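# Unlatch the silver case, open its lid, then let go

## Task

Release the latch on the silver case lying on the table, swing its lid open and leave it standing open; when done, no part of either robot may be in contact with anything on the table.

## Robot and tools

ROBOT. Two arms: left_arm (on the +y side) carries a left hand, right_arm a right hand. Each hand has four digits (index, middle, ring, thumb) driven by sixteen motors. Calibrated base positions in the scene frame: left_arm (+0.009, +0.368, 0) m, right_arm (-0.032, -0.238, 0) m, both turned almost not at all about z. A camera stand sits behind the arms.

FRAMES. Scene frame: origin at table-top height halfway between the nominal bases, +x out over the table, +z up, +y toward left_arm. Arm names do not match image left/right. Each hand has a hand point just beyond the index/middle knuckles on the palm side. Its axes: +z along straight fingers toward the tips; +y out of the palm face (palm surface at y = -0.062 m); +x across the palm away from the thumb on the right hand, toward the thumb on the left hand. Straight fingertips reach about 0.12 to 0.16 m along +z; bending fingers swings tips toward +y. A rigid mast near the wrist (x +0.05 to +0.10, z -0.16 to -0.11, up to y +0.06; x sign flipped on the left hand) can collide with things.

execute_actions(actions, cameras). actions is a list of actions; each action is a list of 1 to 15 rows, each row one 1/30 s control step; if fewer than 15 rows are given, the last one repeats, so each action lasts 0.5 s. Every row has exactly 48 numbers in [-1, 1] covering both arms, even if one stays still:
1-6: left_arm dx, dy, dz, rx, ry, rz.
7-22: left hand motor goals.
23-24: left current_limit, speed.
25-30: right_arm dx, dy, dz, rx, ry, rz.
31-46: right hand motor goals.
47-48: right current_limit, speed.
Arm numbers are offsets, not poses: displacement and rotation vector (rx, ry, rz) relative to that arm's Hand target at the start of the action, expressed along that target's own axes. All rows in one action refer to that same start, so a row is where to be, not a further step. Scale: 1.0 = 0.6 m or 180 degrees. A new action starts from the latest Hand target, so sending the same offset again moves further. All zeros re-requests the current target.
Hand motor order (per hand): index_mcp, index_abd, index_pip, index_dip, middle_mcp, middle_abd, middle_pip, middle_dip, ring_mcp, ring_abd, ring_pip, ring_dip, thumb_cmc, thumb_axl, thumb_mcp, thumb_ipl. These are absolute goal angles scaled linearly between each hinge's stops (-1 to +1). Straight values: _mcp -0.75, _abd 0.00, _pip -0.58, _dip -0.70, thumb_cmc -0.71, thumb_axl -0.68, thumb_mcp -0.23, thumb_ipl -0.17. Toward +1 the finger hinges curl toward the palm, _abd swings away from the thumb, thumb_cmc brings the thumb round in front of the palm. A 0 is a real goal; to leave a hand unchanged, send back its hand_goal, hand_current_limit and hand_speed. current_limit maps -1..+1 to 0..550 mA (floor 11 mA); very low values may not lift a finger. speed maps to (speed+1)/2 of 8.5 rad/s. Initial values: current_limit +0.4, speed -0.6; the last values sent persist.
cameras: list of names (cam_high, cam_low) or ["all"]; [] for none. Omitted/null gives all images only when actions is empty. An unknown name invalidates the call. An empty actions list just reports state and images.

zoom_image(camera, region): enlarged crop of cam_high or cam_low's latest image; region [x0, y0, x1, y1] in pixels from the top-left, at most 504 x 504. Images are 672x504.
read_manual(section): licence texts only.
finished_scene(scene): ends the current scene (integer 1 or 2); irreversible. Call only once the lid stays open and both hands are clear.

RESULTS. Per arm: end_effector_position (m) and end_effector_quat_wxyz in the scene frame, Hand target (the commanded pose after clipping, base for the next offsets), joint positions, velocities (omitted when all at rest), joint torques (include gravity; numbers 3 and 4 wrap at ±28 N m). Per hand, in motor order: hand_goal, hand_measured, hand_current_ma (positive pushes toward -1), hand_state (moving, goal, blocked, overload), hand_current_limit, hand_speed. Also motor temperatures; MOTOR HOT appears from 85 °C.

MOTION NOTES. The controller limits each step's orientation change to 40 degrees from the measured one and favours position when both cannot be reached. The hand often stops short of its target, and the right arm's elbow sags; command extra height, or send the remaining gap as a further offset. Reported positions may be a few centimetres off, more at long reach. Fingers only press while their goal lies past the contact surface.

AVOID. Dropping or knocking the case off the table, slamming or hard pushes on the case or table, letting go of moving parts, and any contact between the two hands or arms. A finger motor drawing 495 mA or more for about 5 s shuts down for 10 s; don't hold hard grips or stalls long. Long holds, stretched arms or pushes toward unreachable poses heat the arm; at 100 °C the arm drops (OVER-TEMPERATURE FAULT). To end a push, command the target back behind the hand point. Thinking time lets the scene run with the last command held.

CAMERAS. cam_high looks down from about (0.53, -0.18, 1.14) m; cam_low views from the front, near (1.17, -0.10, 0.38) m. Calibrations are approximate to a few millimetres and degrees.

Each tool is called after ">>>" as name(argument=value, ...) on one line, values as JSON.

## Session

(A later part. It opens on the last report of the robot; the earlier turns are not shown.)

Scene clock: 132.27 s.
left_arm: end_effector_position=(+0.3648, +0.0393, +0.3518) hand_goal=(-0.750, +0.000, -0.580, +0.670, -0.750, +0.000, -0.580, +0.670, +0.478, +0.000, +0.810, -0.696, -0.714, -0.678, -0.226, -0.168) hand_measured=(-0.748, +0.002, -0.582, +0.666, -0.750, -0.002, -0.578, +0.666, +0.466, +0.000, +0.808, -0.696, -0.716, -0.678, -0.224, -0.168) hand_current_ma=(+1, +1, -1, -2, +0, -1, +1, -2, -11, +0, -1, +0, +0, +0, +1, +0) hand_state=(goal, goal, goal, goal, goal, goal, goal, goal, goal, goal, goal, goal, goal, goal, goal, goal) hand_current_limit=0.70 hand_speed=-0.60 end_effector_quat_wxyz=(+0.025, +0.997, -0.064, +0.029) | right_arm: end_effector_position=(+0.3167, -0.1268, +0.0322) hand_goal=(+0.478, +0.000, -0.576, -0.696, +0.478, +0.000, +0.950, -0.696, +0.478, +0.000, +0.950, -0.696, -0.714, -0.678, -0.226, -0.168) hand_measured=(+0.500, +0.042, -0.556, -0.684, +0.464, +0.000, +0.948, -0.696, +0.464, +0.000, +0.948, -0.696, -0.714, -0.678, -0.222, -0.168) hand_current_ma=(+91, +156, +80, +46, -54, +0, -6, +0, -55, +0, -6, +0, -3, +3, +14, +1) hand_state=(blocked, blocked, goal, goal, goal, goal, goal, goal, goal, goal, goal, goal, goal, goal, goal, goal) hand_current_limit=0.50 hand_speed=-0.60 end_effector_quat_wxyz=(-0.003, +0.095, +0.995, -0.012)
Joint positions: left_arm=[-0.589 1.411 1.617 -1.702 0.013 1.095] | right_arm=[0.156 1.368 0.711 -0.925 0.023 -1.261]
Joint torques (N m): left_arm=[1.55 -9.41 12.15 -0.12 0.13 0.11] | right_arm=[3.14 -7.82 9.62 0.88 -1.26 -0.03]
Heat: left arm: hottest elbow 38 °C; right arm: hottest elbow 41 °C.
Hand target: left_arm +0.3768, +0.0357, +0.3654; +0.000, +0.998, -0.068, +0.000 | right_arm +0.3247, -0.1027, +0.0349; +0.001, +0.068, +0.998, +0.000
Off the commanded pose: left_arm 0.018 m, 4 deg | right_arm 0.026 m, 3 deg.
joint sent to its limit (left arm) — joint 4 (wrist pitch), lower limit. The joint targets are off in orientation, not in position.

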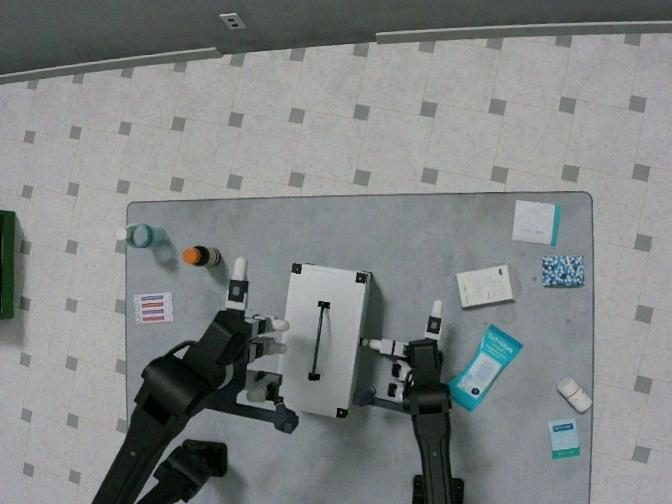

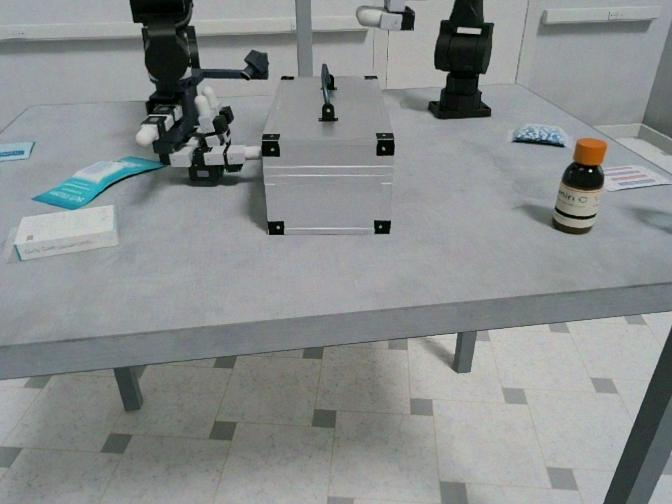

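>>> execute_actions(actions=[[[-0.022,0.035,0.03,0,0,0,-0.75,0,-0.58,0.67,-0.75,0,-0.58,0.67,0.479,0,0.81,-0.696,-0.714,-0.678,-0.226,-0.168,0.7,-0.6,0,0,0,0,0,0,0.479,0,-0.576,-0.696,0.479,0,0.95,-0.696,0.479,0,0.95,-0.696,-0.714,-0.678,-0.226,-0.168,0.5,-0.6]],[[-0.002,0.0,0.06,0,0,0,-0.75,0,-0.58,0.67,-0.75,0,-0.58,0.67,0.479,0,0.81,-0.696,-0.714,-0.678,-0.226,-0.168,0.7,-0.6,0,0,0,0,0,0,0.479,0,-0.576,-0.696,0.479,0,0.95,-0.696,0.479,0,0.95,-0.696,-0.714,-0.678,-0.226,-0.168,0.5,-0.6]]], cameras=["all"])

>>> zoom_image(camera="cam_low", region=[220, 0, 420, 150])

>>> zoom_image(camera="cam_high", region=[220, 250, 420, 400])

Scene clock: 141.90 s.
left_arm: end_effector_position=(+0.3601, +0.0248, +0.3179) hand_goal=(-0.750, +0.000, -0.580, +0.670, -0.750, +0.000, -0.580, +0.670, +0.478, +0.000, +0.810, -0.696, -0.714, -0.678, -0.226, -0.168) hand_measured=(-0.748, +0.002, -0.582, +0.666, -0.750, -0.002, -0.578, +0.666, +0.466, +0.000, +0.808, -0.696, -0.716, -0.678, -0.224, -0.168) hand_current_ma=(+1, +1, -1, -2, +0, -1, +1, -2, -11, +0, -1, +0, +0, +0, +1, +0) hand_state=(goal, goal, goal, goal, goal, goal, goal, goal, goal, goal, goal, goal, goal, goal, goal, goal) hand_current_limit=0.70 hand_speed=-0.60 end_effector_quat_wxyz=(+0.003, +0.998, -0.064, +0.002) | right_arm: end_effector_position=(+0.3167, -0.1268, +0.0322) hand_goal=(+0.478, +0.000, -0.576, -0.696, +0.478, +0.000, +0.950, -0.696, +0.478, +0.000, +0.950, -0.696, -0.714, -0.678, -0.226, -0.168) hand_measured=(+0.500, +0.042, -0.556, -0.684, +0.464, +0.000, +0.948, -0.696, +0.464, +0.000, +0.948, -0.696, -0.714, -0.678, -0.222, -0.168) hand_current_ma=(+91, +156, +80, +46, -54, +0, -6, +0, -55, +0, -6, +0, -3, +3, +14, +1) hand_state=(blocked, blocked, goal, goal, goal, goal, goal, goal, goal, goal, goal, goal, goal, goal, goal, goal) hand_current_limit=0.50 hand_speed=-0.60 end_effector_quat_wxyz=(-0.003, +0.095, +0.995, -0.012)
Joint positions: left_arm=[-0.627 1.455 1.587 -1.697 0.003 1.056] | right_arm=[0.156 1.368 0.711 -0.925 0.023 -1.261]
Joint torques (N m): left_arm=[-0.44 -10.23 8.24 0.25 -0.03 -0.01] | right_arm=[2.96 -7.65 9.81 0.79 -1.24 -0.02]
Heat: left arm: hottest elbow 39 °C; right arm: hottest elbow 41 °C.
Hand target: left_arm +0.3597, +0.0169, +0.3113; +0.000, +0.998, -0.068, +0.000 | right_arm +0.3247, -0.1027, +0.0349; +0.001, +0.068, +0.998, +0.000
Off the commanded pose: left_arm 0.010 m, 1 deg | right_arm 0.026 m, 3 deg.

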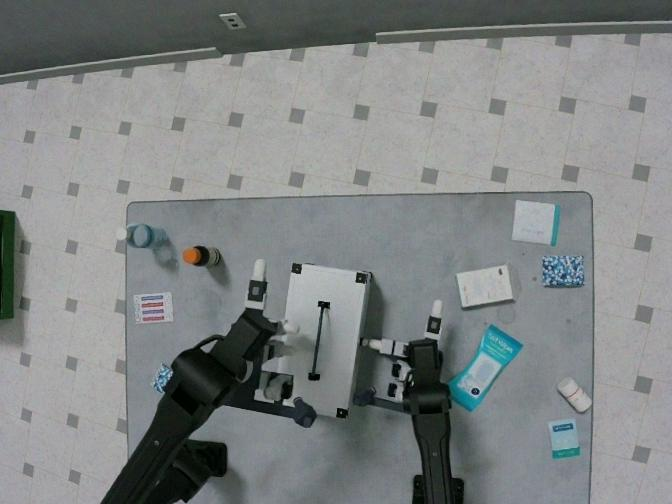

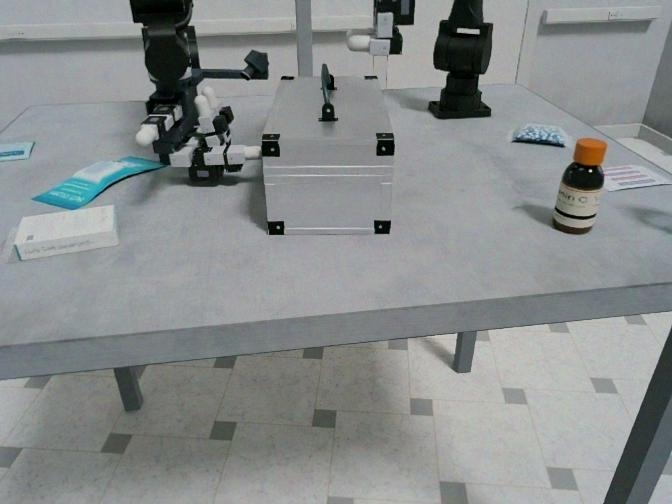

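Scaled by 2.520.

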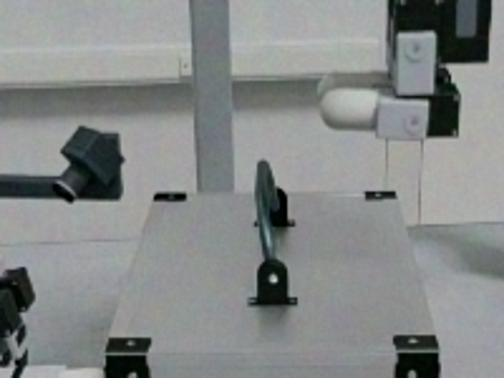

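Scaled by 2.520.

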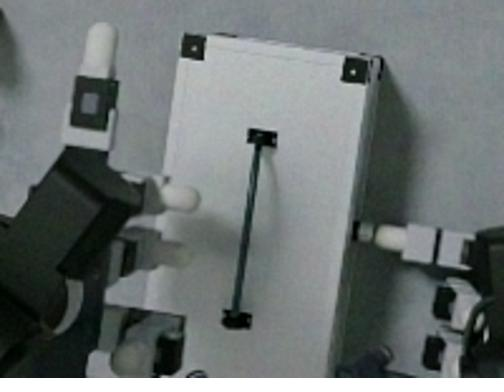

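>>> execute_actions(actions=[[[0,0.01,0.055,0,0,0,-0.75,0,-0.58,0.67,-0.75,0,-0.58,0.67,0.479,0,0.81,-0.696,-0.714,-0.678,-0.226,-0.168,0.7,-0.6,0,0,0,0,0,0,0.479,0,-0.576,-0.696,0.479,0,0.95,-0.696,0.479,0,0.95,-0.696,-0.714,-0.678,-0.226,-0.168,0.5,-0.6]],[[0,0.0,0.045,0,0,0,-0.75,0,-0.58,0.67,-0.75,0,-0.58,0.67,0.479,0,0.81,-0.696,-0.714,-0.678,-0.226,-0.168,0.7,-0.6,0,0,0,0,0,0,0.479,0,-0.576,-0.696,0.479,0,0.95,-0.696,0.479,0,0.95,-0.696,-0.714,-0.678,-0.226,-0.168,0.5,-0.6]]], cameras=["all"])

>>> zoom_image(camera="cam_low", region=[220, 0, 420, 150])

>>> zoom_image(camera="cam_high", region=[220, 250, 420, 400])

Scene clock: 148.17 s.
left_arm: end_effector_position=(+0.3608, +0.0186, +0.2564) hand_goal=(-0.750, +0.000, -0.580, +0.670, -0.750, +0.000, -0.580, +0.670, +0.478, +0.000, +0.810, -0.696, -0.714, -0.678, -0.226, -0.168) hand_measured=(-0.748, +0.002, -0.582, +0.666, -0.750, -0.002, -0.578, +0.666, +0.466, +0.000, +0.808, -0.696, -0.716, -0.678, -0.224, -0.168) hand_current_ma=(+1, +1, -1, -2, +0, -1, +1, -2, -11, +0, -1, +0, +0, +0, +1, +0) hand_state=(goal, goal, goal, goal, goal, goal, goal, goal, goal, goal, goal, goal, goal, goal, goal, goal) hand_current_limit=0.70 hand_speed=-0.60 end_effector_quat_wxyz=(+0.002, +0.998, -0.064, +0.000) | right_arm: end_effector_position=(+0.3167, -0.1268, +0.0322) hand_goal=(+0.478, +0.000, -0.576, -0.696, +0.478, +0.000, +0.950, -0.696, +0.478, +0.000, +0.950, -0.696, -0.714, -0.678, -0.226, -0.168) hand_measured=(+0.500, +0.042, -0.556, -0.684, +0.464, +0.000, +0.948, -0.696, +0.464, +0.000, +0.948, -0.696, -0.714, -0.678, -0.222, -0.168) hand_current_ma=(+91, +156, +80, +46, -54, +0, -6, +0, -55, +0, -6, +0, -3, +3, +14, +1) hand_state=(blocked, blocked, goal, goal, goal, goal, goal, goal, goal, goal, goal, goal, goal, goal, goal, goal) hand_current_limit=0.50 hand_speed=-0.60 end_effector_quat_wxyz=(-0.003, +0.095, +0.995, -0.012)
Joint positions: left_arm=[-0.638 1.46 1.432 -1.54 0.002 1.044] | right_arm=[0.156 1.368 0.711 -0.925 0.023 -1.261]
Joint torques (N m): left_arm=[-0.5 -11.11 8.21 0.38 -0.01 -0.01] | right_arm=[2.78 -7.71 9.8 0.87 -1.25 -0.02]
Heat: left arm: hottest elbow 39 °C; right arm: hottest elbow 41 °C.
Hand target: left_arm +0.3587, +0.0109, +0.2512; +0.000, +0.998, -0.068, -0.001 | right_arm +0.3247, -0.1027, +0.0349; +0.001, +0.068, +0.998, +0.000
Off the commanded pose: left_arm 0.009 m, 1 deg | right_arm 0.026 m, 3 deg.

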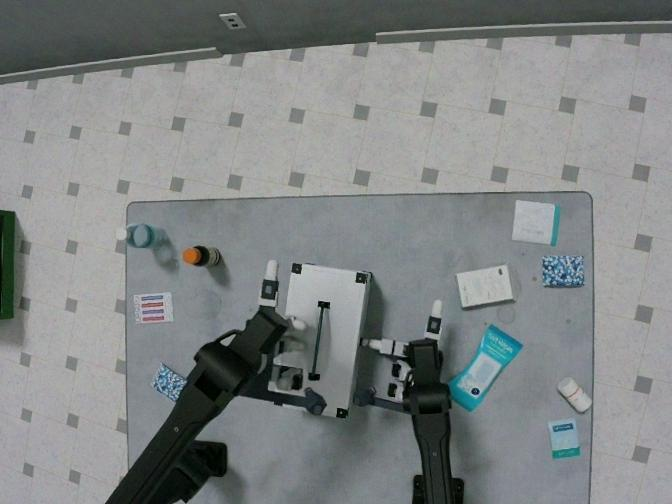

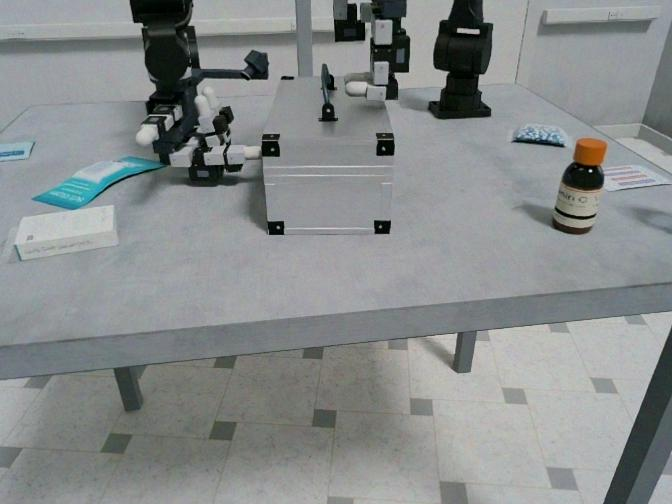

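Scaled by 2.520.

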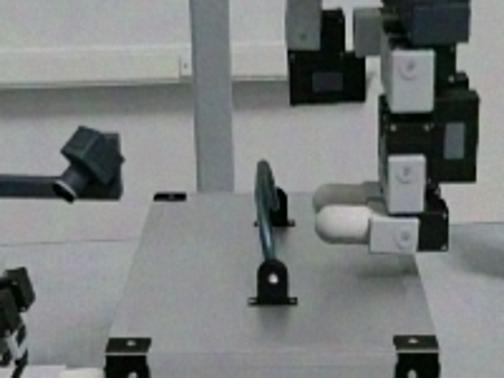

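Scaled by 2.520.

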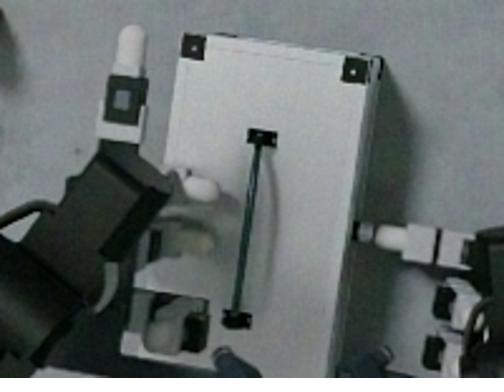

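>>> execute_actions(actions=[[[-0.02,0.035,0.0,0,0,0,-0.75,0,-0.58,0.67,-0.75,0,-0.58,0.67,0.479,0,0.81,-0.696,-0.714,-0.678,-0.226,-0.168,0.7,-0.6,0,0,0,0,0,0,0.479,0,-0.576,-0.696,0.479,0,0.95,-0.696,0.479,0,0.95,-0.696,-0.714,-0.678,-0.226,-0.168,0.5,-0.6]],[[0,0.035,0.0,0,0,0,-0.75,0,-0.58,0.67,-0.75,0,-0.58,0.67,0.479,0,0.81,-0.696,-0.714,-0.678,-0.226,-0.168,0.7,-0.6,0,0,0,0,0,0,0.479,0,-0.576,-0.696,0.479,0,0.95,-0.696,0.479,0,0.95,-0.696,-0.714,-0.678,-0.226,-0.168,0.5,-0.6]]], cameras=["all"])

>>> zoom_image(camera="cam_low", region=[220, 0, 420, 150])

>>> zoom_image(camera="cam_high", region=[220, 250, 420, 400])

Scene clock: 157.37 s.
left_arm: end_effector_position=(+0.3353, -0.0158, +0.2438) hand_goal=(-0.750, +0.000, -0.580, +0.670, -0.750, +0.000, -0.580, +0.670, +0.478, +0.000, +0.810, -0.696, -0.714, -0.678, -0.226, -0.168) hand_measured=(-0.748, +0.002, -0.582, +0.666, -0.750, -0.002, -0.578, +0.666, +0.466, +0.000, +0.808, -0.696, -0.716, -0.678, -0.224, -0.168) hand_current_ma=(+1, +1, -1, -2, +0, -1, +1, -2, -11, +0, -1, +0, +0, +0, +1, +0) hand_state=(goal, goal, goal, goal, goal, goal, goal, goal, goal, goal, goal, goal, goal, goal, goal, goal) hand_current_limit=0.70 hand_speed=-0.60 end_effector_quat_wxyz=(-0.007, +0.998, -0.066, -0.010) | right_arm: end_effector_position=(+0.3167, -0.1268, +0.0322) hand_goal=(+0.478, +0.000, -0.576, -0.696, +0.478, +0.000, +0.950, -0.696, +0.478, +0.000, +0.950, -0.696, -0.714, -0.678, -0.226, -0.168) hand_measured=(+0.500, +0.042, -0.556, -0.684, +0.464, +0.000, +0.948, -0.696, +0.464, +0.000, +0.948, -0.696, -0.714, -0.678, -0.222, -0.168) hand_current_ma=(+91, +156, +80, +46, -54, +0, -6, +0, -55, +0, -6, +0, -3, +3, +14, +1) hand_state=(blocked, blocked, goal, goal, goal, goal, goal, goal, goal, goal, goal, goal, goal, goal, goal, goal) hand_current_limit=0.50 hand_speed=-0.60 end_effector_quat_wxyz=(-0.003, +0.095, +0.995, -0.012)
Joint positions: left_arm=[-0.737 1.486 1.432 -1.54 0.001 0.95] | right_arm=[0.156 1.368 0.711 -0.925 0.023 -1.261]
Joint torques (N m): left_arm=[-0.21 -10.87 11.02 0.08 0.04 -0.08] | right_arm=[2.78 -7.59 9.73 0.81 -1.24 -0.05]
Heat: left arm: hottest elbow 39 °C; right arm: hottest elbow 41 °C.
Hand target: left_arm +0.3411, -0.0290, +0.2513; +0.000, +0.998, -0.068, +0.000 | right_arm +0.3247, -0.1027, +0.0349; +0.001, +0.068, +0.998, +0.000
Off the commanded pose: left_arm 0.016 m, 1 deg | right_arm 0.026 m, 3 deg.

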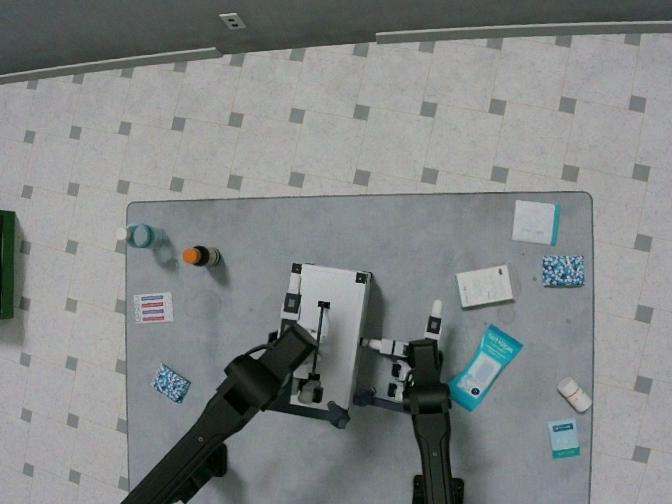

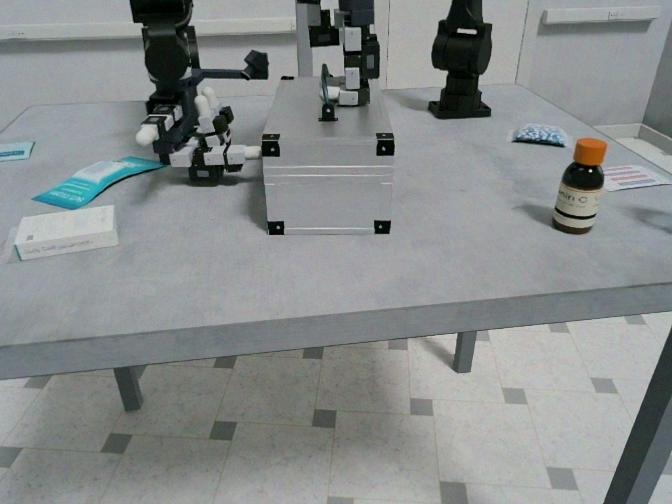

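Scaled by 2.520.

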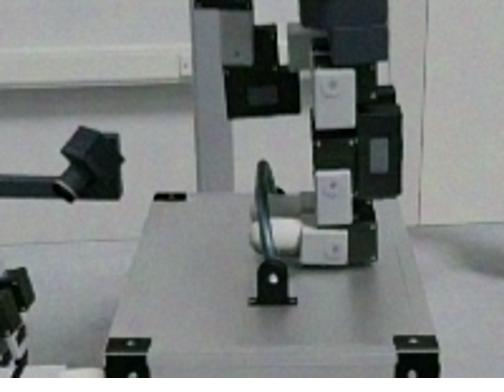

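Scaled by 2.520.

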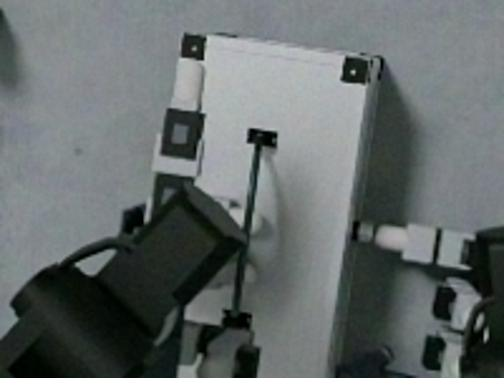

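>>> execute_actions(actions=[[[0.015,0.0,-0.02,0,0,0,-0.75,0,-0.58,0.67,-0.75,0,-0.58,0.67,0.479,0,0.81,-0.696,-0.714,-0.678,-0.226,-0.168,0.7,-0.6,0,0,0,0,0,0,0.479,0,-0.576,-0.696,0.479,0,0.95,-0.696,0.479,0,0.95,-0.696,-0.714,-0.678,-0.226,-0.168,0.5,-0.6]],[[0,0.03,0.0,0,0,0,-0.75,0,-0.58,0.67,-0.75,0,-0.58,0.67,0.479,0,0.81,-0.696,-0.714,-0.678,-0.226,-0.168,0.7,-0.6,0,0,0,0,0,0,0.479,0,-0.576,-0.696,0.479,0,0.95,-0.696,0.479,0,0.95,-0.696,-0.714,-0.678,-0.226,-0.168,0.5,-0.6]]], cameras=["all"])

>>> zoom_image(camera="cam_low", region=[220, 0, 420, 150])

>>> zoom_image(camera="cam_high", region=[220, 250, 420, 400])

Scene clock: 165.03 s.
left_arm: end_effector_position=(+0.3436, -0.0339, +0.2534) hand_goal=(-0.750, +0.000, -0.580, +0.670, -0.750, +0.000, -0.580, +0.670, +0.478, +0.000, +0.810, -0.696, -0.714, -0.678, -0.226, -0.168) hand_measured=(-0.748, +0.002, -0.582, +0.666, -0.750, -0.002, -0.578, +0.666, +0.466, +0.000, +0.808, -0.696, -0.716, -0.678, -0.224, -0.168) hand_current_ma=(+1, +1, -1, -2, +0, -1, +1, -2, -11, +0, -1, +0, +0, +0, +1, +0) hand_state=(goal, goal, goal, goal, goal, goal, goal, goal, goal, goal, goal, goal, goal, goal, goal, goal) hand_current_limit=0.70 hand_speed=-0.60 end_effector_quat_wxyz=(-0.005, +0.998, -0.065, -0.007) | right_arm: end_effector_position=(+0.3167, -0.1268, +0.0322) hand_goal=(+0.478, +0.000, -0.576, -0.696, +0.478, +0.000, +0.950, -0.696, +0.478, +0.000, +0.950, -0.696, -0.714, -0.678, -0.226, -0.168) hand_measured=(+0.500, +0.042, -0.556, -0.684, +0.464, +0.000, +0.948, -0.696, +0.464, +0.000, +0.948, -0.696, -0.714, -0.678, -0.222, -0.168) hand_current_ma=(+91, +156, +80, +46, -54, +0, -6, +0, -55, +0, -6, +0, -3, +3, +14, +1) hand_state=(blocked, blocked, goal, goal, goal, goal, goal, goal, goal, goal, goal, goal, goal, goal, goal, goal) hand_current_limit=0.50 hand_speed=-0.60 end_effector_quat_wxyz=(-0.003, +0.095, +0.995, -0.012)
Joint positions: left_arm=[-0.754 1.529 1.504 -1.563 0.001 0.93] | right_arm=[0.156 1.368 0.711 -0.925 0.023 -1.261]
Joint torques (N m): left_arm=[-0.38 -11.05 11.97 -0.51 0.04 -0.01] | right_arm=[2.84 -7.94 9.85 0.83 -1.26 -0.03]
Heat: left arm: hottest elbow 40 °C; right arm: hottest elbow 41 °C.
Hand target: left_arm +0.3476, -0.0482, +0.2635; +0.000, +0.998, -0.068, +0.000 | right_arm +0.3247, -0.1027, +0.0349; +0.001, +0.068, +0.998, +0.000
Off the commanded pose: left_arm 0.018 m, 1 deg | right_arm 0.026 m, 3 deg.

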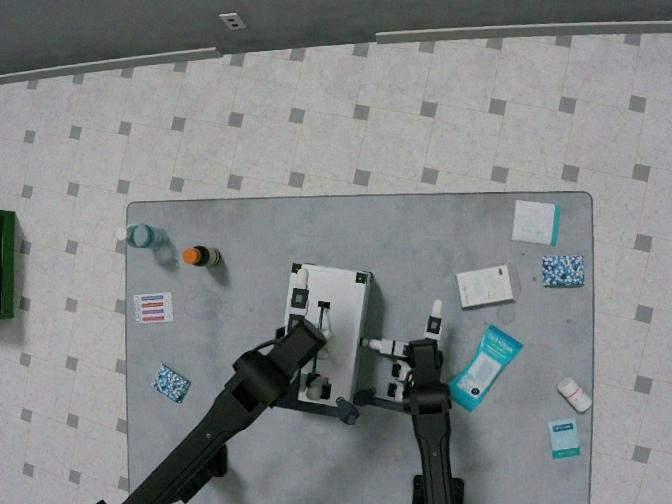

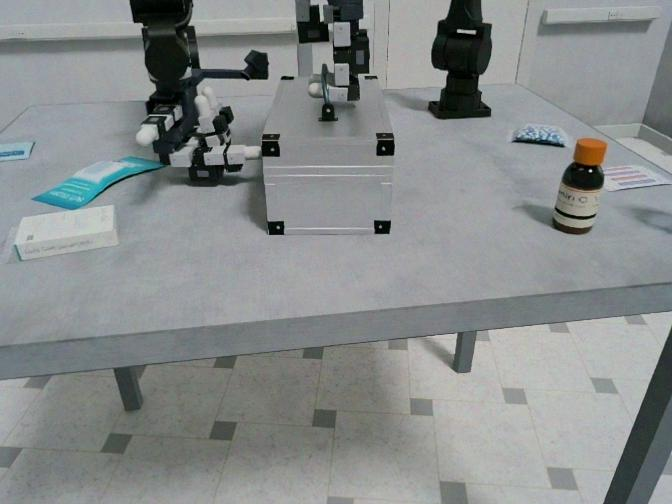

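Scaled by 2.520.

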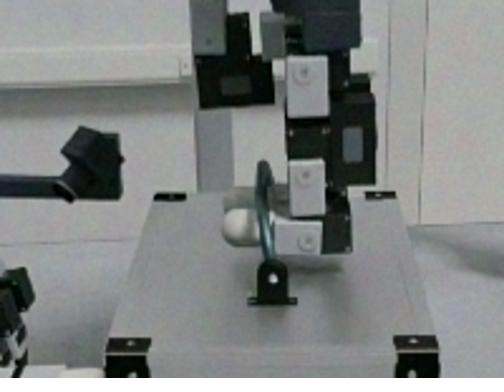

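Scaled by 2.520.

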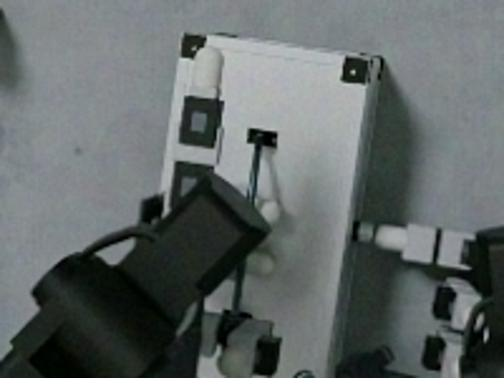

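>>> execute_actions(actions=[[[0.006,0.0,-0.045,0,0,0,-0.75,0,-0.58,0.67,-0.75,0,-0.58,0.67,0.479,0,0.81,-0.696,-0.714,-0.678,-0.226,-0.168,0.7,-0.6,0,0,0,0,0,0,0.479,0,-0.576,-0.696,0.479,0,0.95,-0.696,0.479,0,0.95,-0.696,-0.714,-0.678,-0.226,-0.168,0.5,-0.6]],[[0,0.0,-0.025,0,0,0,-0.75,0,-0.58,0.67,-0.75,0,-0.58,0.67,0.479,0,0.81,-0.696,-0.714,-0.678,-0.226,-0.168,0.7,-0.6,0,0,0,0,0,0,0.479,0,-0.576,-0.696,0.479,0,0.95,-0.696,0.479,0,0.95,-0.696,-0.714,-0.678,-0.226,-0.168,0.5,-0.6]]], cameras=["all"])

>>> zoom_image(camera="cam_low", region=[220, 0, 420, 150])

Scene clock: 171.83 s.
left_arm: end_effector_position=(+0.3443, -0.0337, +0.2627) hand_goal=(-0.750, +0.000, -0.580, +0.670, -0.750, +0.000, -0.580, +0.670, +0.478, +0.000, +0.810, -0.696, -0.714, -0.678, -0.226, -0.168) hand_measured=(-0.748, +0.002, -0.582, +0.666, -0.770, -0.008, -0.604, +0.636, +0.466, +0.000, +0.808, -0.696, -0.716, -0.678, -0.224, -0.168) hand_current_ma=(+1, +1, -1, -2, -21, -3, -26, -48, -11, +0, -1, +0, +0, +0, +1, +0) hand_state=(goal, goal, goal, goal, goal, goal, blocked, blocked, goal, goal, goal, goal, goal, goal, goal, goal) hand_current_limit=0.70 hand_speed=-0.60 end_effector_quat_wxyz=(-0.028, +0.997, -0.064, -0.030) | right_arm: end_effector_position=(+0.3167, -0.1262, +0.0322) hand_goal=(+0.478, +0.000, -0.576, -0.696, +0.478, +0.000, +0.950, -0.696, +0.478, +0.000, +0.950, -0.696, -0.714, -0.678, -0.226, -0.168) hand_measured=(+0.500, +0.042, -0.556, -0.684, +0.464, +0.000, +0.948, -0.696, +0.464, +0.000, +0.948, -0.696, -0.714, -0.678, -0.222, -0.168) hand_current_ma=(+91, +156, +80, +46, -54, +0, -6, +0, -55, +0, -6, +0, -3, +3, +14, +1) hand_state=(blocked, blocked, goal, goal, goal, goal, goal, goal, goal, goal, goal, goal, goal, goal, goal, goal) hand_current_limit=0.50 hand_speed=-0.60 end_effector_quat_wxyz=(-0.003, +0.096, +0.995, -0.012)
Joint positions: left_arm=[-0.754 1.572 1.588 -1.668 -0.003 0.929] | right_arm=[0.157 1.368 0.711 -0.925 0.023 -1.257]
Joint torques (N m): left_arm=[0.03 -14.33 14.6 -0.91 0.18 0.04] | right_arm=[2.43 -7.94 9.68 0.83 -1.24 -0.06]
Heat: left arm: hottest elbow 40 °C; right arm: hottest elbow 41 °C.
Hand target: left_arm +0.3512, -0.0487, +0.3054; +0.000, +0.998, -0.068, +0.000 | right_arm +0.3247, -0.1027, +0.0349; +0.001, +0.069, +0.998, +0.000
Off the commanded pose: left_arm 0.046 m, 5 deg | right_arm 0.025 m, 3 deg.

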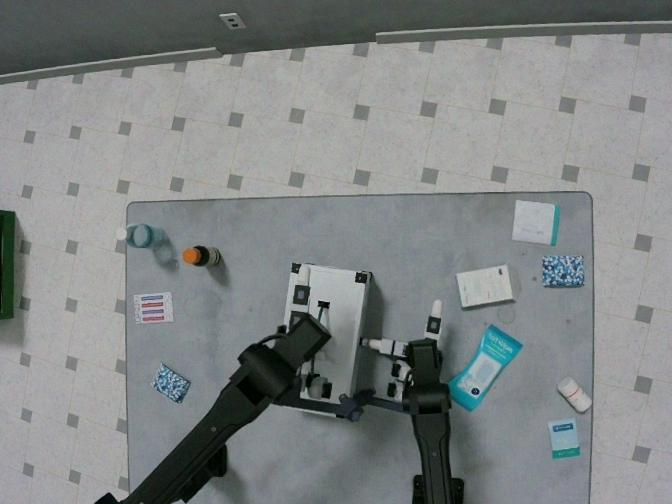

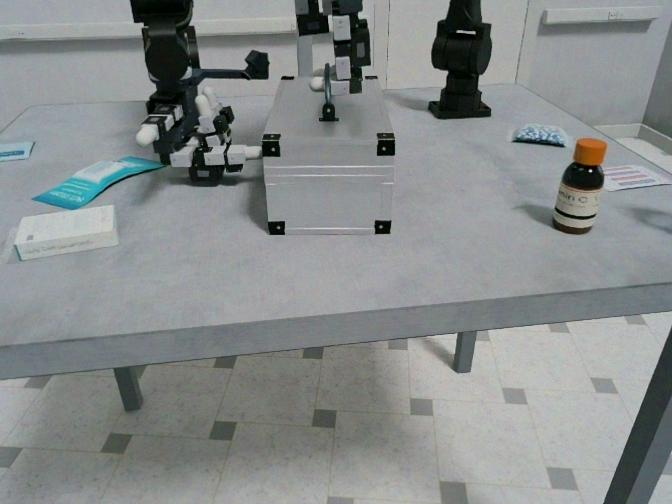

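Scaled by 2.520.

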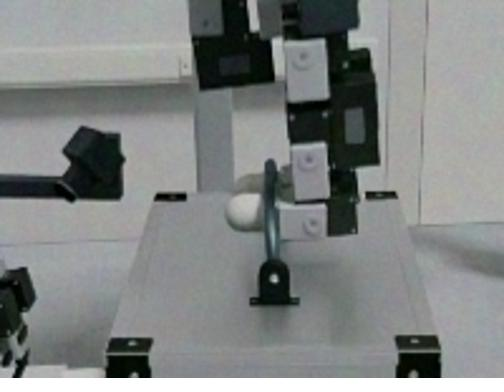

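>>> execute_actions(actions=[[[0,0.0,-0.01,0,0,0,-0.75,0,-0.58,0.95,-0.75,0,-0.58,0.95,0.479,0,0.81,-0.696,-0.714,-0.678,-0.226,-0.168,0.7,-0.9,0,0,0,0,0,0,0.479,0,-0.576,-0.696,0.479,0,0.95,-0.696,0.479,0,0.95,-0.696,-0.714,-0.678,-0.226,-0.168,0.5,-0.6]],[[0,0.0,0,0,0,0,-0.75,0,-0.58,0.95,-0.75,0,-0.58,0.95,0.479,0,0.81,-0.696,-0.714,-0.678,-0.226,-0.168,0.7,-0.9,0,0,0,0,0,0,0.479,0,-0.576,-0.696,0.479,0,0.95,-0.696,0.479,0,0.95,-0.696,-0.714,-0.678,-0.226,-0.168,0.5,-0.6]]], cameras=["all"])

>>> zoom_image(camera="cam_low", region=[220, 0, 420, 150])

Scene clock: 176.43 s.
left_arm: end_effector_position=(+0.3447, -0.0333, +0.2586) hand_goal=(-0.750, +0.000, -0.580, +0.950, -0.750, +0.000, -0.580, +0.950, +0.478, +0.000, +0.810, -0.696, -0.714, -0.678, -0.226, -0.168) hand_measured=(-0.748, +0.002, -0.582, +0.946, -0.776, -0.012, -0.612, +0.852, +0.466, +0.000, +0.808, -0.696, -0.716, -0.678, -0.224, -0.168) hand_current_ma=(+1, +1, -1, -2, -36, -7, -44, -242, -11, +0, -1, +0, +0, +0, +1, +0) hand_state=(goal, goal, goal, goal, blocked, goal, blocked, blocked, goal, goal, goal, goal, goal, goal, goal, goal) hand_current_limit=0.70 hand_speed=-0.90 end_effector_quat_wxyz=(-0.035, +0.997, -0.064, -0.037) | right_arm: end_effector_position=(+0.3160, -0.1233, +0.0322) hand_goal=(+0.478, +0.000, -0.576, -0.696, +0.478, +0.000, +0.950, -0.696, +0.478, +0.000, +0.950, -0.696, -0.714, -0.678, -0.226, -0.168) hand_measured=(+0.500, +0.028, -0.556, -0.684, +0.464, +0.000, +0.948, -0.696, +0.464, +0.000, +0.948, -0.696, -0.714, -0.678, -0.222, -0.168) hand_current_ma=(+91, +104, +80, +46, -54, +0, -6, +0, -55, +0, -6, +0, -3, +3, +14, +1) hand_state=(blocked, blocked, goal, goal, goal, goal, goal, goal, goal, goal, goal, goal, goal, goal, goal, goal) hand_current_limit=0.50 hand_speed=-0.60 end_effector_quat_wxyz=(-0.003, +0.094, +0.996, -0.012)
Joint positions: left_arm=[-0.754 1.586 1.596 -1.683 -0.006 0.929] | right_arm=[0.166 1.368 0.711 -0.925 0.021 -1.254]
Joint torques (N m): left_arm=[-0.03 -15.44 15.05 -0.94 0.31 0.05] | right_arm=[1.9 -7.59 9.85 0.84 -1.15 -0.09]
Motor temperatures (°C): left_arm=[28 34 41 29 31 29] | right_arm=[28 31 41 27 32 30]
Heat: left arm: hottest elbow 41 °C; right arm: hottest elbow 41 °C.
Hand target: left_arm +0.3512, -0.0487, +0.3114; +0.000, +0.998, -0.068, -0.001 | right_arm +0.3247, -0.1027, +0.0350; +0.001, +0.069, +0.998, +0.000
Off the commanded pose: left_arm 0.055 m, 6 deg | right_arm 0.023 m, 3 deg.

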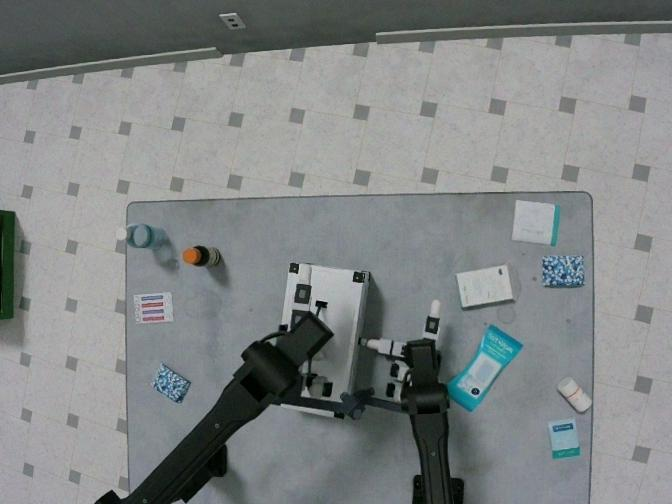

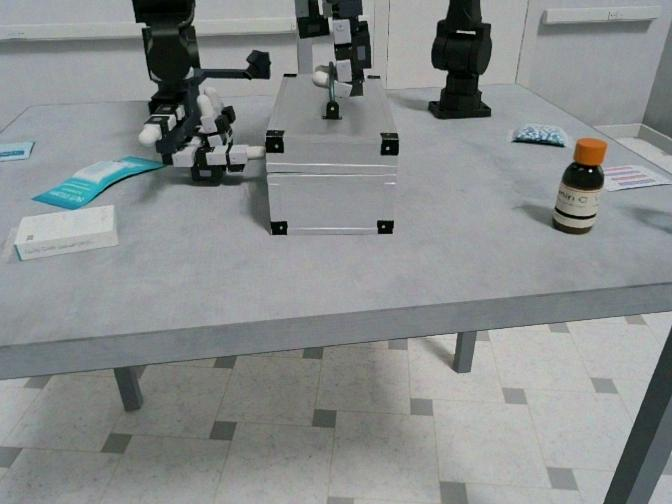

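Scaled by 2.520.

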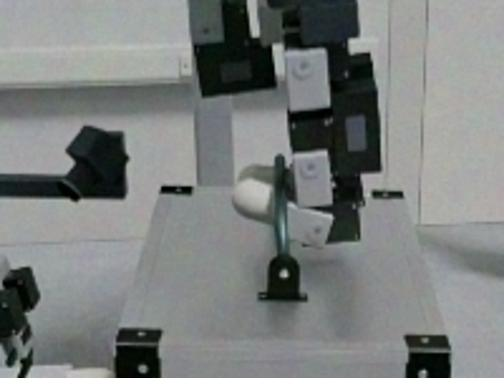

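>>> execute_actions(actions=[[[0,0.0,0,0,0,0,-0.75,0,-0.15,0.95,-0.75,0,-0.15,0.95,0.479,0,0.81,-0.696,-0.714,-0.678,-0.226,-0.168,0.7,-0.9,0,-0.02,0,0,0,0,0.479,0,-0.576,-0.696,0.479,0,0.95,-0.696,0.479,0,0.95,-0.696,-0.714,-0.678,-0.226,-0.168,0.5,-0.6]],[[0,0.0,0,0,0,0,-0.75,0,0.1,0.95,-0.75,0,0.1,0.95,0.479,0,0.81,-0.696,-0.714,-0.678,-0.226,-0.168,0.7,-0.9,0,-0.02,0,0,0,0,0.479,0,-0.576,-0.696,0.479,0,0.95,-0.696,0.479,0,0.95,-0.696,-0.714,-0.678,-0.226,-0.168,0.5,-0.6]]], cameras=["all"])

>>> zoom_image(camera="cam_low", region=[220, 40, 420, 240])

Scene clock: 182.90 s.
left_arm: end_effector_position=(+0.3463, -0.0301, +0.2521) hand_goal=(-0.750, +0.000, +0.100, +0.950, -0.750, +0.000, +0.100, +0.950, +0.478, +0.000, +0.810, -0.696, -0.714, -0.678, -0.226, -0.168) hand_measured=(-0.794, -0.004, +0.080, +0.946, -0.800, -0.054, -0.044, +0.892, +0.466, +0.000, +0.808, -0.696, -0.714, -0.678, -0.224, -0.168) hand_current_ma=(-75, -2, -22, -2, -94, -77, -442, -109, -11, +0, -1, +0, +0, +0, +1, +0) hand_state=(blocked, goal, blocked, goal, blocked, blocked, blocked, blocked, goal, goal, goal, goal, goal, goal, goal, goal) hand_current_limit=0.70 hand_speed=-0.90 end_effector_quat_wxyz=(-0.048, +0.996, -0.061, -0.039) | right_arm: end_effector_position=(+0.3142, -0.1295, +0.0332) hand_goal=(+0.478, +0.000, -0.576, -0.696, +0.478, +0.000, +0.950, -0.696, +0.478, +0.000, +0.950, -0.696, -0.714, -0.678, -0.226, -0.168) hand_measured=(+0.486, +0.000, -0.560, -0.686, +0.464, +0.000, +0.948, -0.696, +0.464, +0.000, +0.948, -0.696, -0.714, -0.678, -0.222, -0.168) hand_current_ma=(+32, +3, +60, +41, -54, +0, -6, +0, -55, +0, -6, +0, -3, +3, +14, +1) hand_state=(goal, goal, goal, goal, goal, goal, goal, goal, goal, goal, goal, goal, goal, goal, goal, goal) hand_current_limit=0.50 hand_speed=-0.60 end_effector_quat_wxyz=(-0.005, +0.078, +0.997, -0.005)
Joint positions: left_arm=[-0.754 1.596 1.596 -1.694 -0.022 0.922] | right_arm=[0.134 1.368 0.711 -0.925 0.008 -1.318]
Joint torques (N m): left_arm=[0.03 -16.38 14.94 -0.53 0.92 0.12] | right_arm=[-0.85 -8.59 8.7 0.9 -0.6 -0.13]
Heat: left arm: hottest elbow 42 °C; right arm: hottest elbow 41 °C.
Hand target: left_arm +0.3511, -0.0486, +0.3116; +0.000, +0.998, -0.068, +0.000 | right_arm +0.3214, -0.1264, +0.0350; +0.001, +0.068, +0.998, +0.000
Off the commanded pose: left_arm 0.062 m, 7 deg | right_arm 0.008 m, 1 deg.

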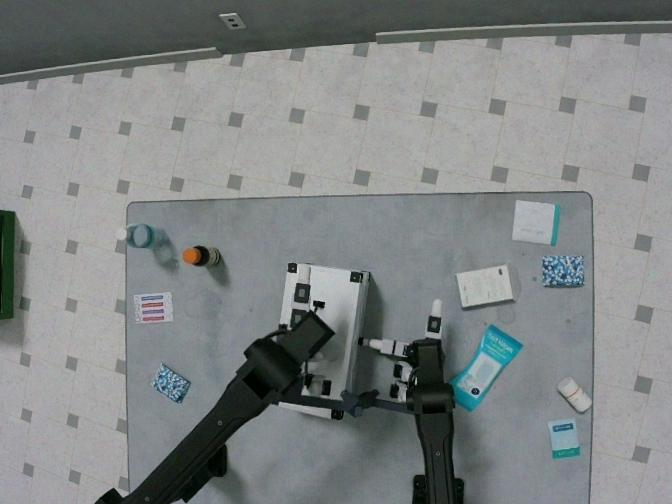

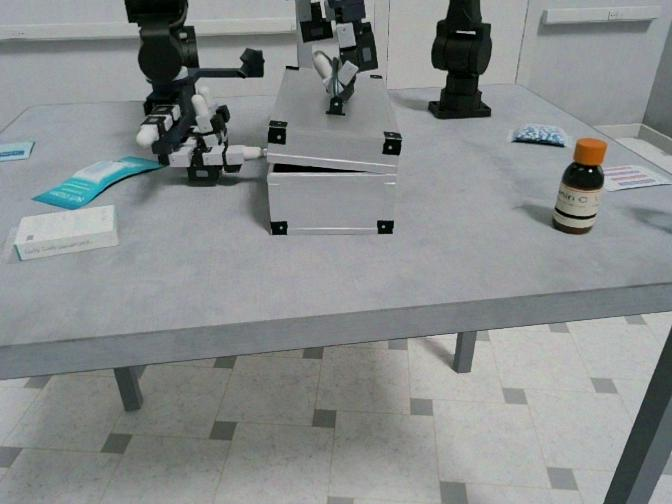

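Scaled by 2.520.

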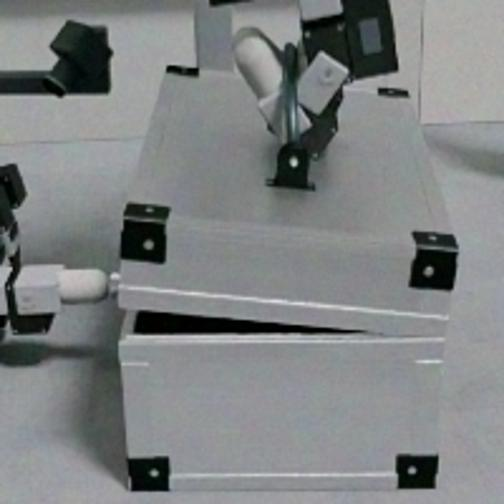

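>>> execute_actions(actions=[[[0,0.0,-0.03,0,0,0,-0.75,0,0.1,0.95,-0.75,0,0.1,0.95,0.479,0,0.81,-0.696,-0.714,-0.678,-0.226,-0.168,0.72,-0.9,0,-0.055,0,0,0,0,0.479,0,-0.576,-0.696,0.479,0,0.95,-0.696,0.479,0,0.95,-0.696,-0.714,-0.678,-0.226,-0.168,0.5,-0.6]],[[0,0.0,-0.02,0,0,0,-0.75,0,0.1,0.95,-0.75,0,0.1,0.95,0.479,0,0.81,-0.696,-0.714,-0.678,-0.226,-0.168,0.72,-0.9,0.02,-0.005,-0.065,0,0,0,0.479,0,-0.576,-0.696,0.479,0,0.95,-0.696,0.479,0,0.95,-0.696,-0.714,-0.678,-0.226,-0.168,0.5,-0.6]]], cameras=["all"])

>>> zoom_image(camera="cam_low", region=[180, 80, 340, 240])

>>> zoom_image(camera="cam_high", region=[300, 260, 460, 420])

Scene clock: 194.93 s.
left_arm: end_effector_position=(+0.3458, -0.0302, +0.2532) hand_goal=(-0.750, +0.000, +0.100, +0.950, -0.750, +0.000, +0.100, +0.950, +0.478, +0.000, +0.810, -0.696, -0.714, -0.678, -0.226, -0.168) hand_measured=(-0.794, -0.006, +0.082, +0.946, -0.800, -0.056, -0.042, +0.892, +0.466, +0.000, +0.808, -0.696, -0.714, -0.678, -0.224, -0.168) hand_current_ma=(-75, -2, -19, -2, -94, -82, -432, -109, -11, +0, -1, +0, +0, +0, +1, +0) hand_state=(blocked, goal, goal, goal, blocked, blocked, blocked, blocked, goal, goal, goal, goal, goal, goal, goal, goal) hand_current_limit=0.72 hand_speed=-0.90 end_effector_quat_wxyz=(-0.048, +0.996, -0.061, -0.041) | right_arm: end_effector_position=(+0.2945, -0.1578, +0.0628) hand_goal=(+0.478, +0.000, -0.576, -0.696, +0.478, +0.000, +0.950, -0.696, +0.478, +0.000, +0.950, -0.696, -0.714, -0.678, -0.226, -0.168) hand_measured=(+0.470, +0.000, -0.576, -0.694, +0.464, +0.000, +0.948, -0.696, +0.464, +0.000, +0.948, -0.696, -0.714, -0.678, -0.222, -0.168) hand_current_ma=(-32, -1, +0, +8, -54, +0, -6, +0, -55, +0, -6, +0, -2, +3, +14, +1) hand_state=(goal, goal, goal, goal, goal, goal, goal, goal, goal, goal, goal, goal, goal, goal, goal, goal) hand_current_limit=0.50 hand_speed=-0.60 end_effector_quat_wxyz=(-0.011, +0.068, +0.998, -0.002)
Joint positions: left_arm=[-0.754 1.596 1.599 -1.698 -0.02 0.922] | right_arm=[0.038 1.265 0.711 -1.038 0.002 -1.433]
Joint torques (N m): left_arm=[0.21 -18.96 16.65 -0.76 1 0.15] | right_arm=[-1.9 -9.35 10.06 0.06 -0.37 -0.08]
Heat: left arm: hottest elbow 45 °C; right arm: hottest elbow 41 °C.
Hand target: left_arm +0.3512, -0.0486, +0.3415; +0.000, +0.998, -0.068, +0.000 | right_arm +0.3045, -0.1603, +0.0739; +0.000, +0.068, +0.998, +0.000
Off the commanded pose: left_arm 0.090 m, 7 deg | right_arm 0.015 m, 1 deg.
joint sent to its limit (left arm) — joint 4 (wrist pitch), lower limit. The joint targets are off in position and orientation.

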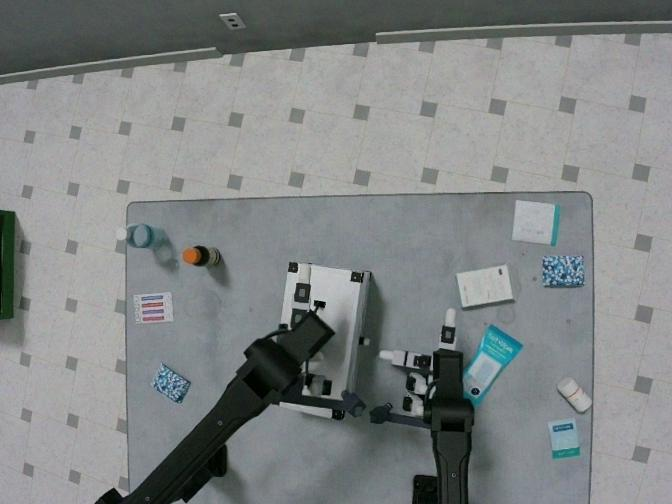

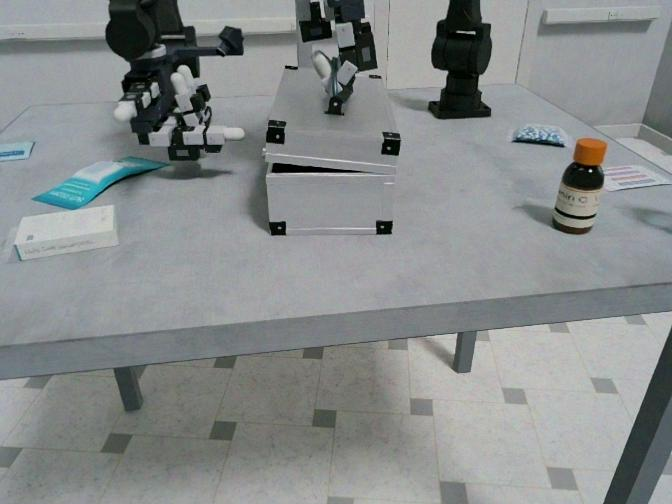

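Scaled by 3.150.

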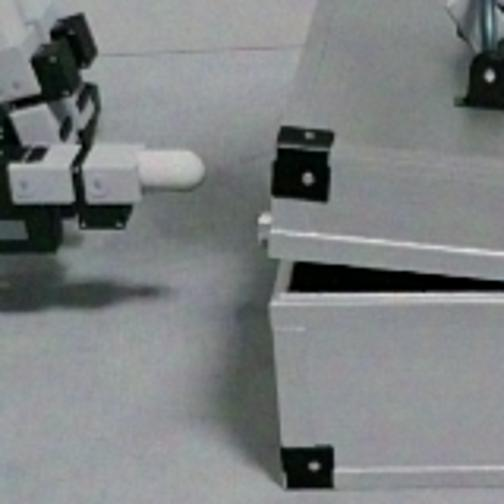

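Scaled by 3.150.

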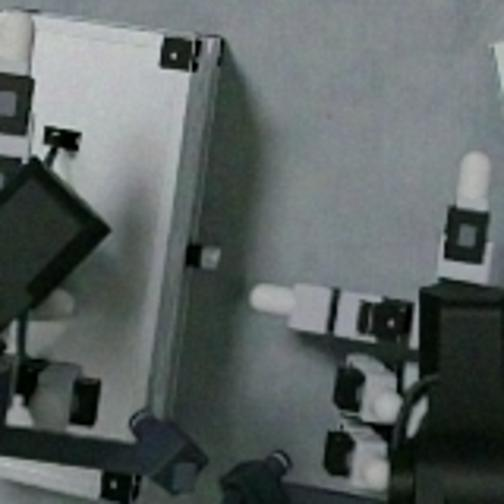

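>>> execute_actions(actions=[[[0,0.0,0.03,0,0,0,-0.75,0,0.35,0.95,-0.75,0,0.35,0.95,0.479,0,0.81,-0.696,-0.714,-0.678,-0.226,-0.168,0.76,-0.9,0,0.0,0,0,0,0,0.479,0,-0.576,-0.696,0.479,0,0.95,-0.696,0.479,0,0.95,-0.696,-0.714,-0.678,-0.226,-0.168,0.5,-0.6]],[[0,0.0,0,0,0,0,-0.75,0,0.35,0.95,-0.75,0,0.35,0.95,0.479,0,0.81,-0.696,-0.714,-0.678,-0.226,-0.168,0.76,-0.9,0.0,0.0,-0.025,0,0,0,0.479,0,-0.576,-0.696,0.479,0,0.95,-0.696,0.479,0,0.95,-0.696,-0.714,-0.678,-0.226,-0.168,0.5,-0.6]]], cameras=["cam_low"])

>>> zoom_image(camera="cam_low", region=[200, 40, 400, 240])

Scene clock: 204.40 s.
left_arm: end_effector_position=(+0.3474, -0.0292, +0.2541) hand_goal=(-0.750, +0.000, +0.350, +0.950, -0.750, +0.000, +0.350, +0.950, +0.478, +0.000, +0.810, -0.696, -0.714, -0.678, -0.226, -0.168) hand_measured=(-0.812, +0.000, +0.266, +0.922, -0.812, -0.062, +0.122, +0.892, +0.466, +0.000, +0.808, -0.696, -0.714, -0.678, -0.224, -0.168) hand_current_ma=(-134, +0, -194, -37, -130, -96, -484, -109, -11, +0, -1, +0, +0, +0, +1, +0) hand_state=(blocked, goal, blocked, blocked, blocked, blocked, blocked, blocked, goal, goal, goal, goal, goal, goal, goal, goal) hand_current_limit=0.76 hand_speed=-0.90 end_effector_quat_wxyz=(-0.051, +0.996, -0.061, -0.036) | right_arm: end_effector_position=(+0.2870, -0.1578, +0.0695) hand_goal=(+0.478, +0.000, -0.576, -0.696, +0.478, +0.000, +0.950, -0.696, +0.478, +0.000, +0.950, -0.696, -0.714, -0.678, -0.226, -0.168) hand_measured=(+0.470, +0.000, -0.576, -0.694, +0.464, +0.000, +0.948, -0.696, +0.464, +0.000, +0.948, -0.696, -0.714, -0.678, -0.222, -0.168) hand_current_ma=(-32, -1, +0, +8, -54, +0, -6, +0, -55, +0, -6, +0, -2, +3, +14, +1) hand_state=(goal, goal, goal, goal, goal, goal, goal, goal, goal, goal, goal, goal, goal, goal, goal, goal) hand_current_limit=0.50 hand_speed=-0.60 end_effector_quat_wxyz=(-0.023, +0.068, +0.997, -0.003)
Joint positions: left_arm=[-0.754 1.596 1.602 -1.699 -0.031 0.921] | right_arm=[0.038 1.248 0.719 -1.087 0.002 -1.433]
Joint torques (N m): left_arm=[0.09 -17.26 15.56 -0.7 1.25 0.14] | right_arm=[-1.96 -9.23 11.41 0.08 -0.35 -0.07]
Heat: left arm: hottest elbow 45 °C; right arm: hottest elbow 41 °C.
Hand target: left_arm +0.3511, -0.0486, +0.3235; +0.000, +0.998, -0.068, +0.000 | right_arm +0.3046, -0.1604, +0.0890; +0.001, +0.068, +0.998, +0.000
Off the commanded pose: left_arm 0.072 m, 7 deg | right_arm 0.026 m, 3 deg.
joint sent to its limit (left arm) — joint 4 (wrist pitch), lower limit. The joint targets are off in position, not in orientation.
Images, in order (width x height): cam_low 672x504.

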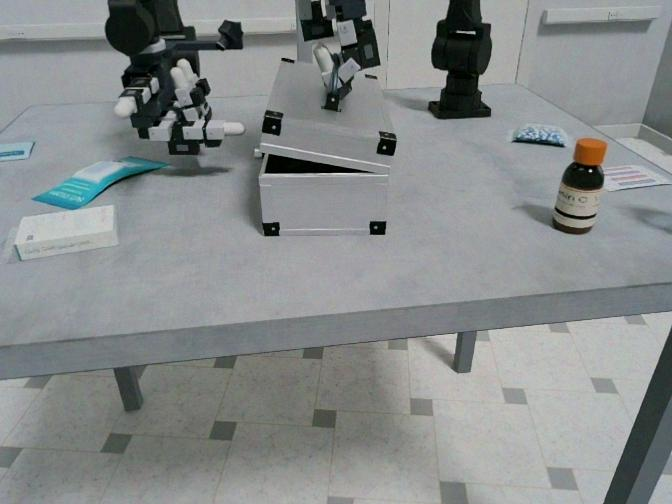

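Scaled by 2.520.

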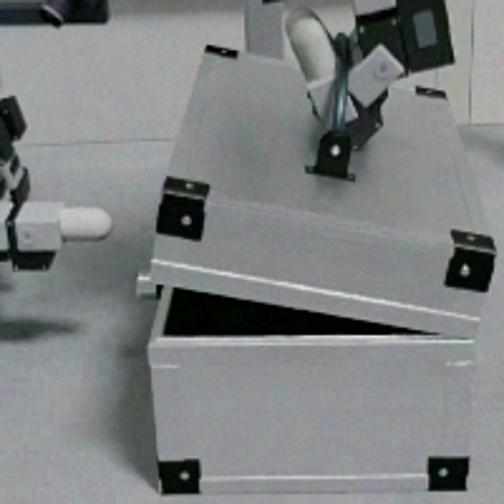

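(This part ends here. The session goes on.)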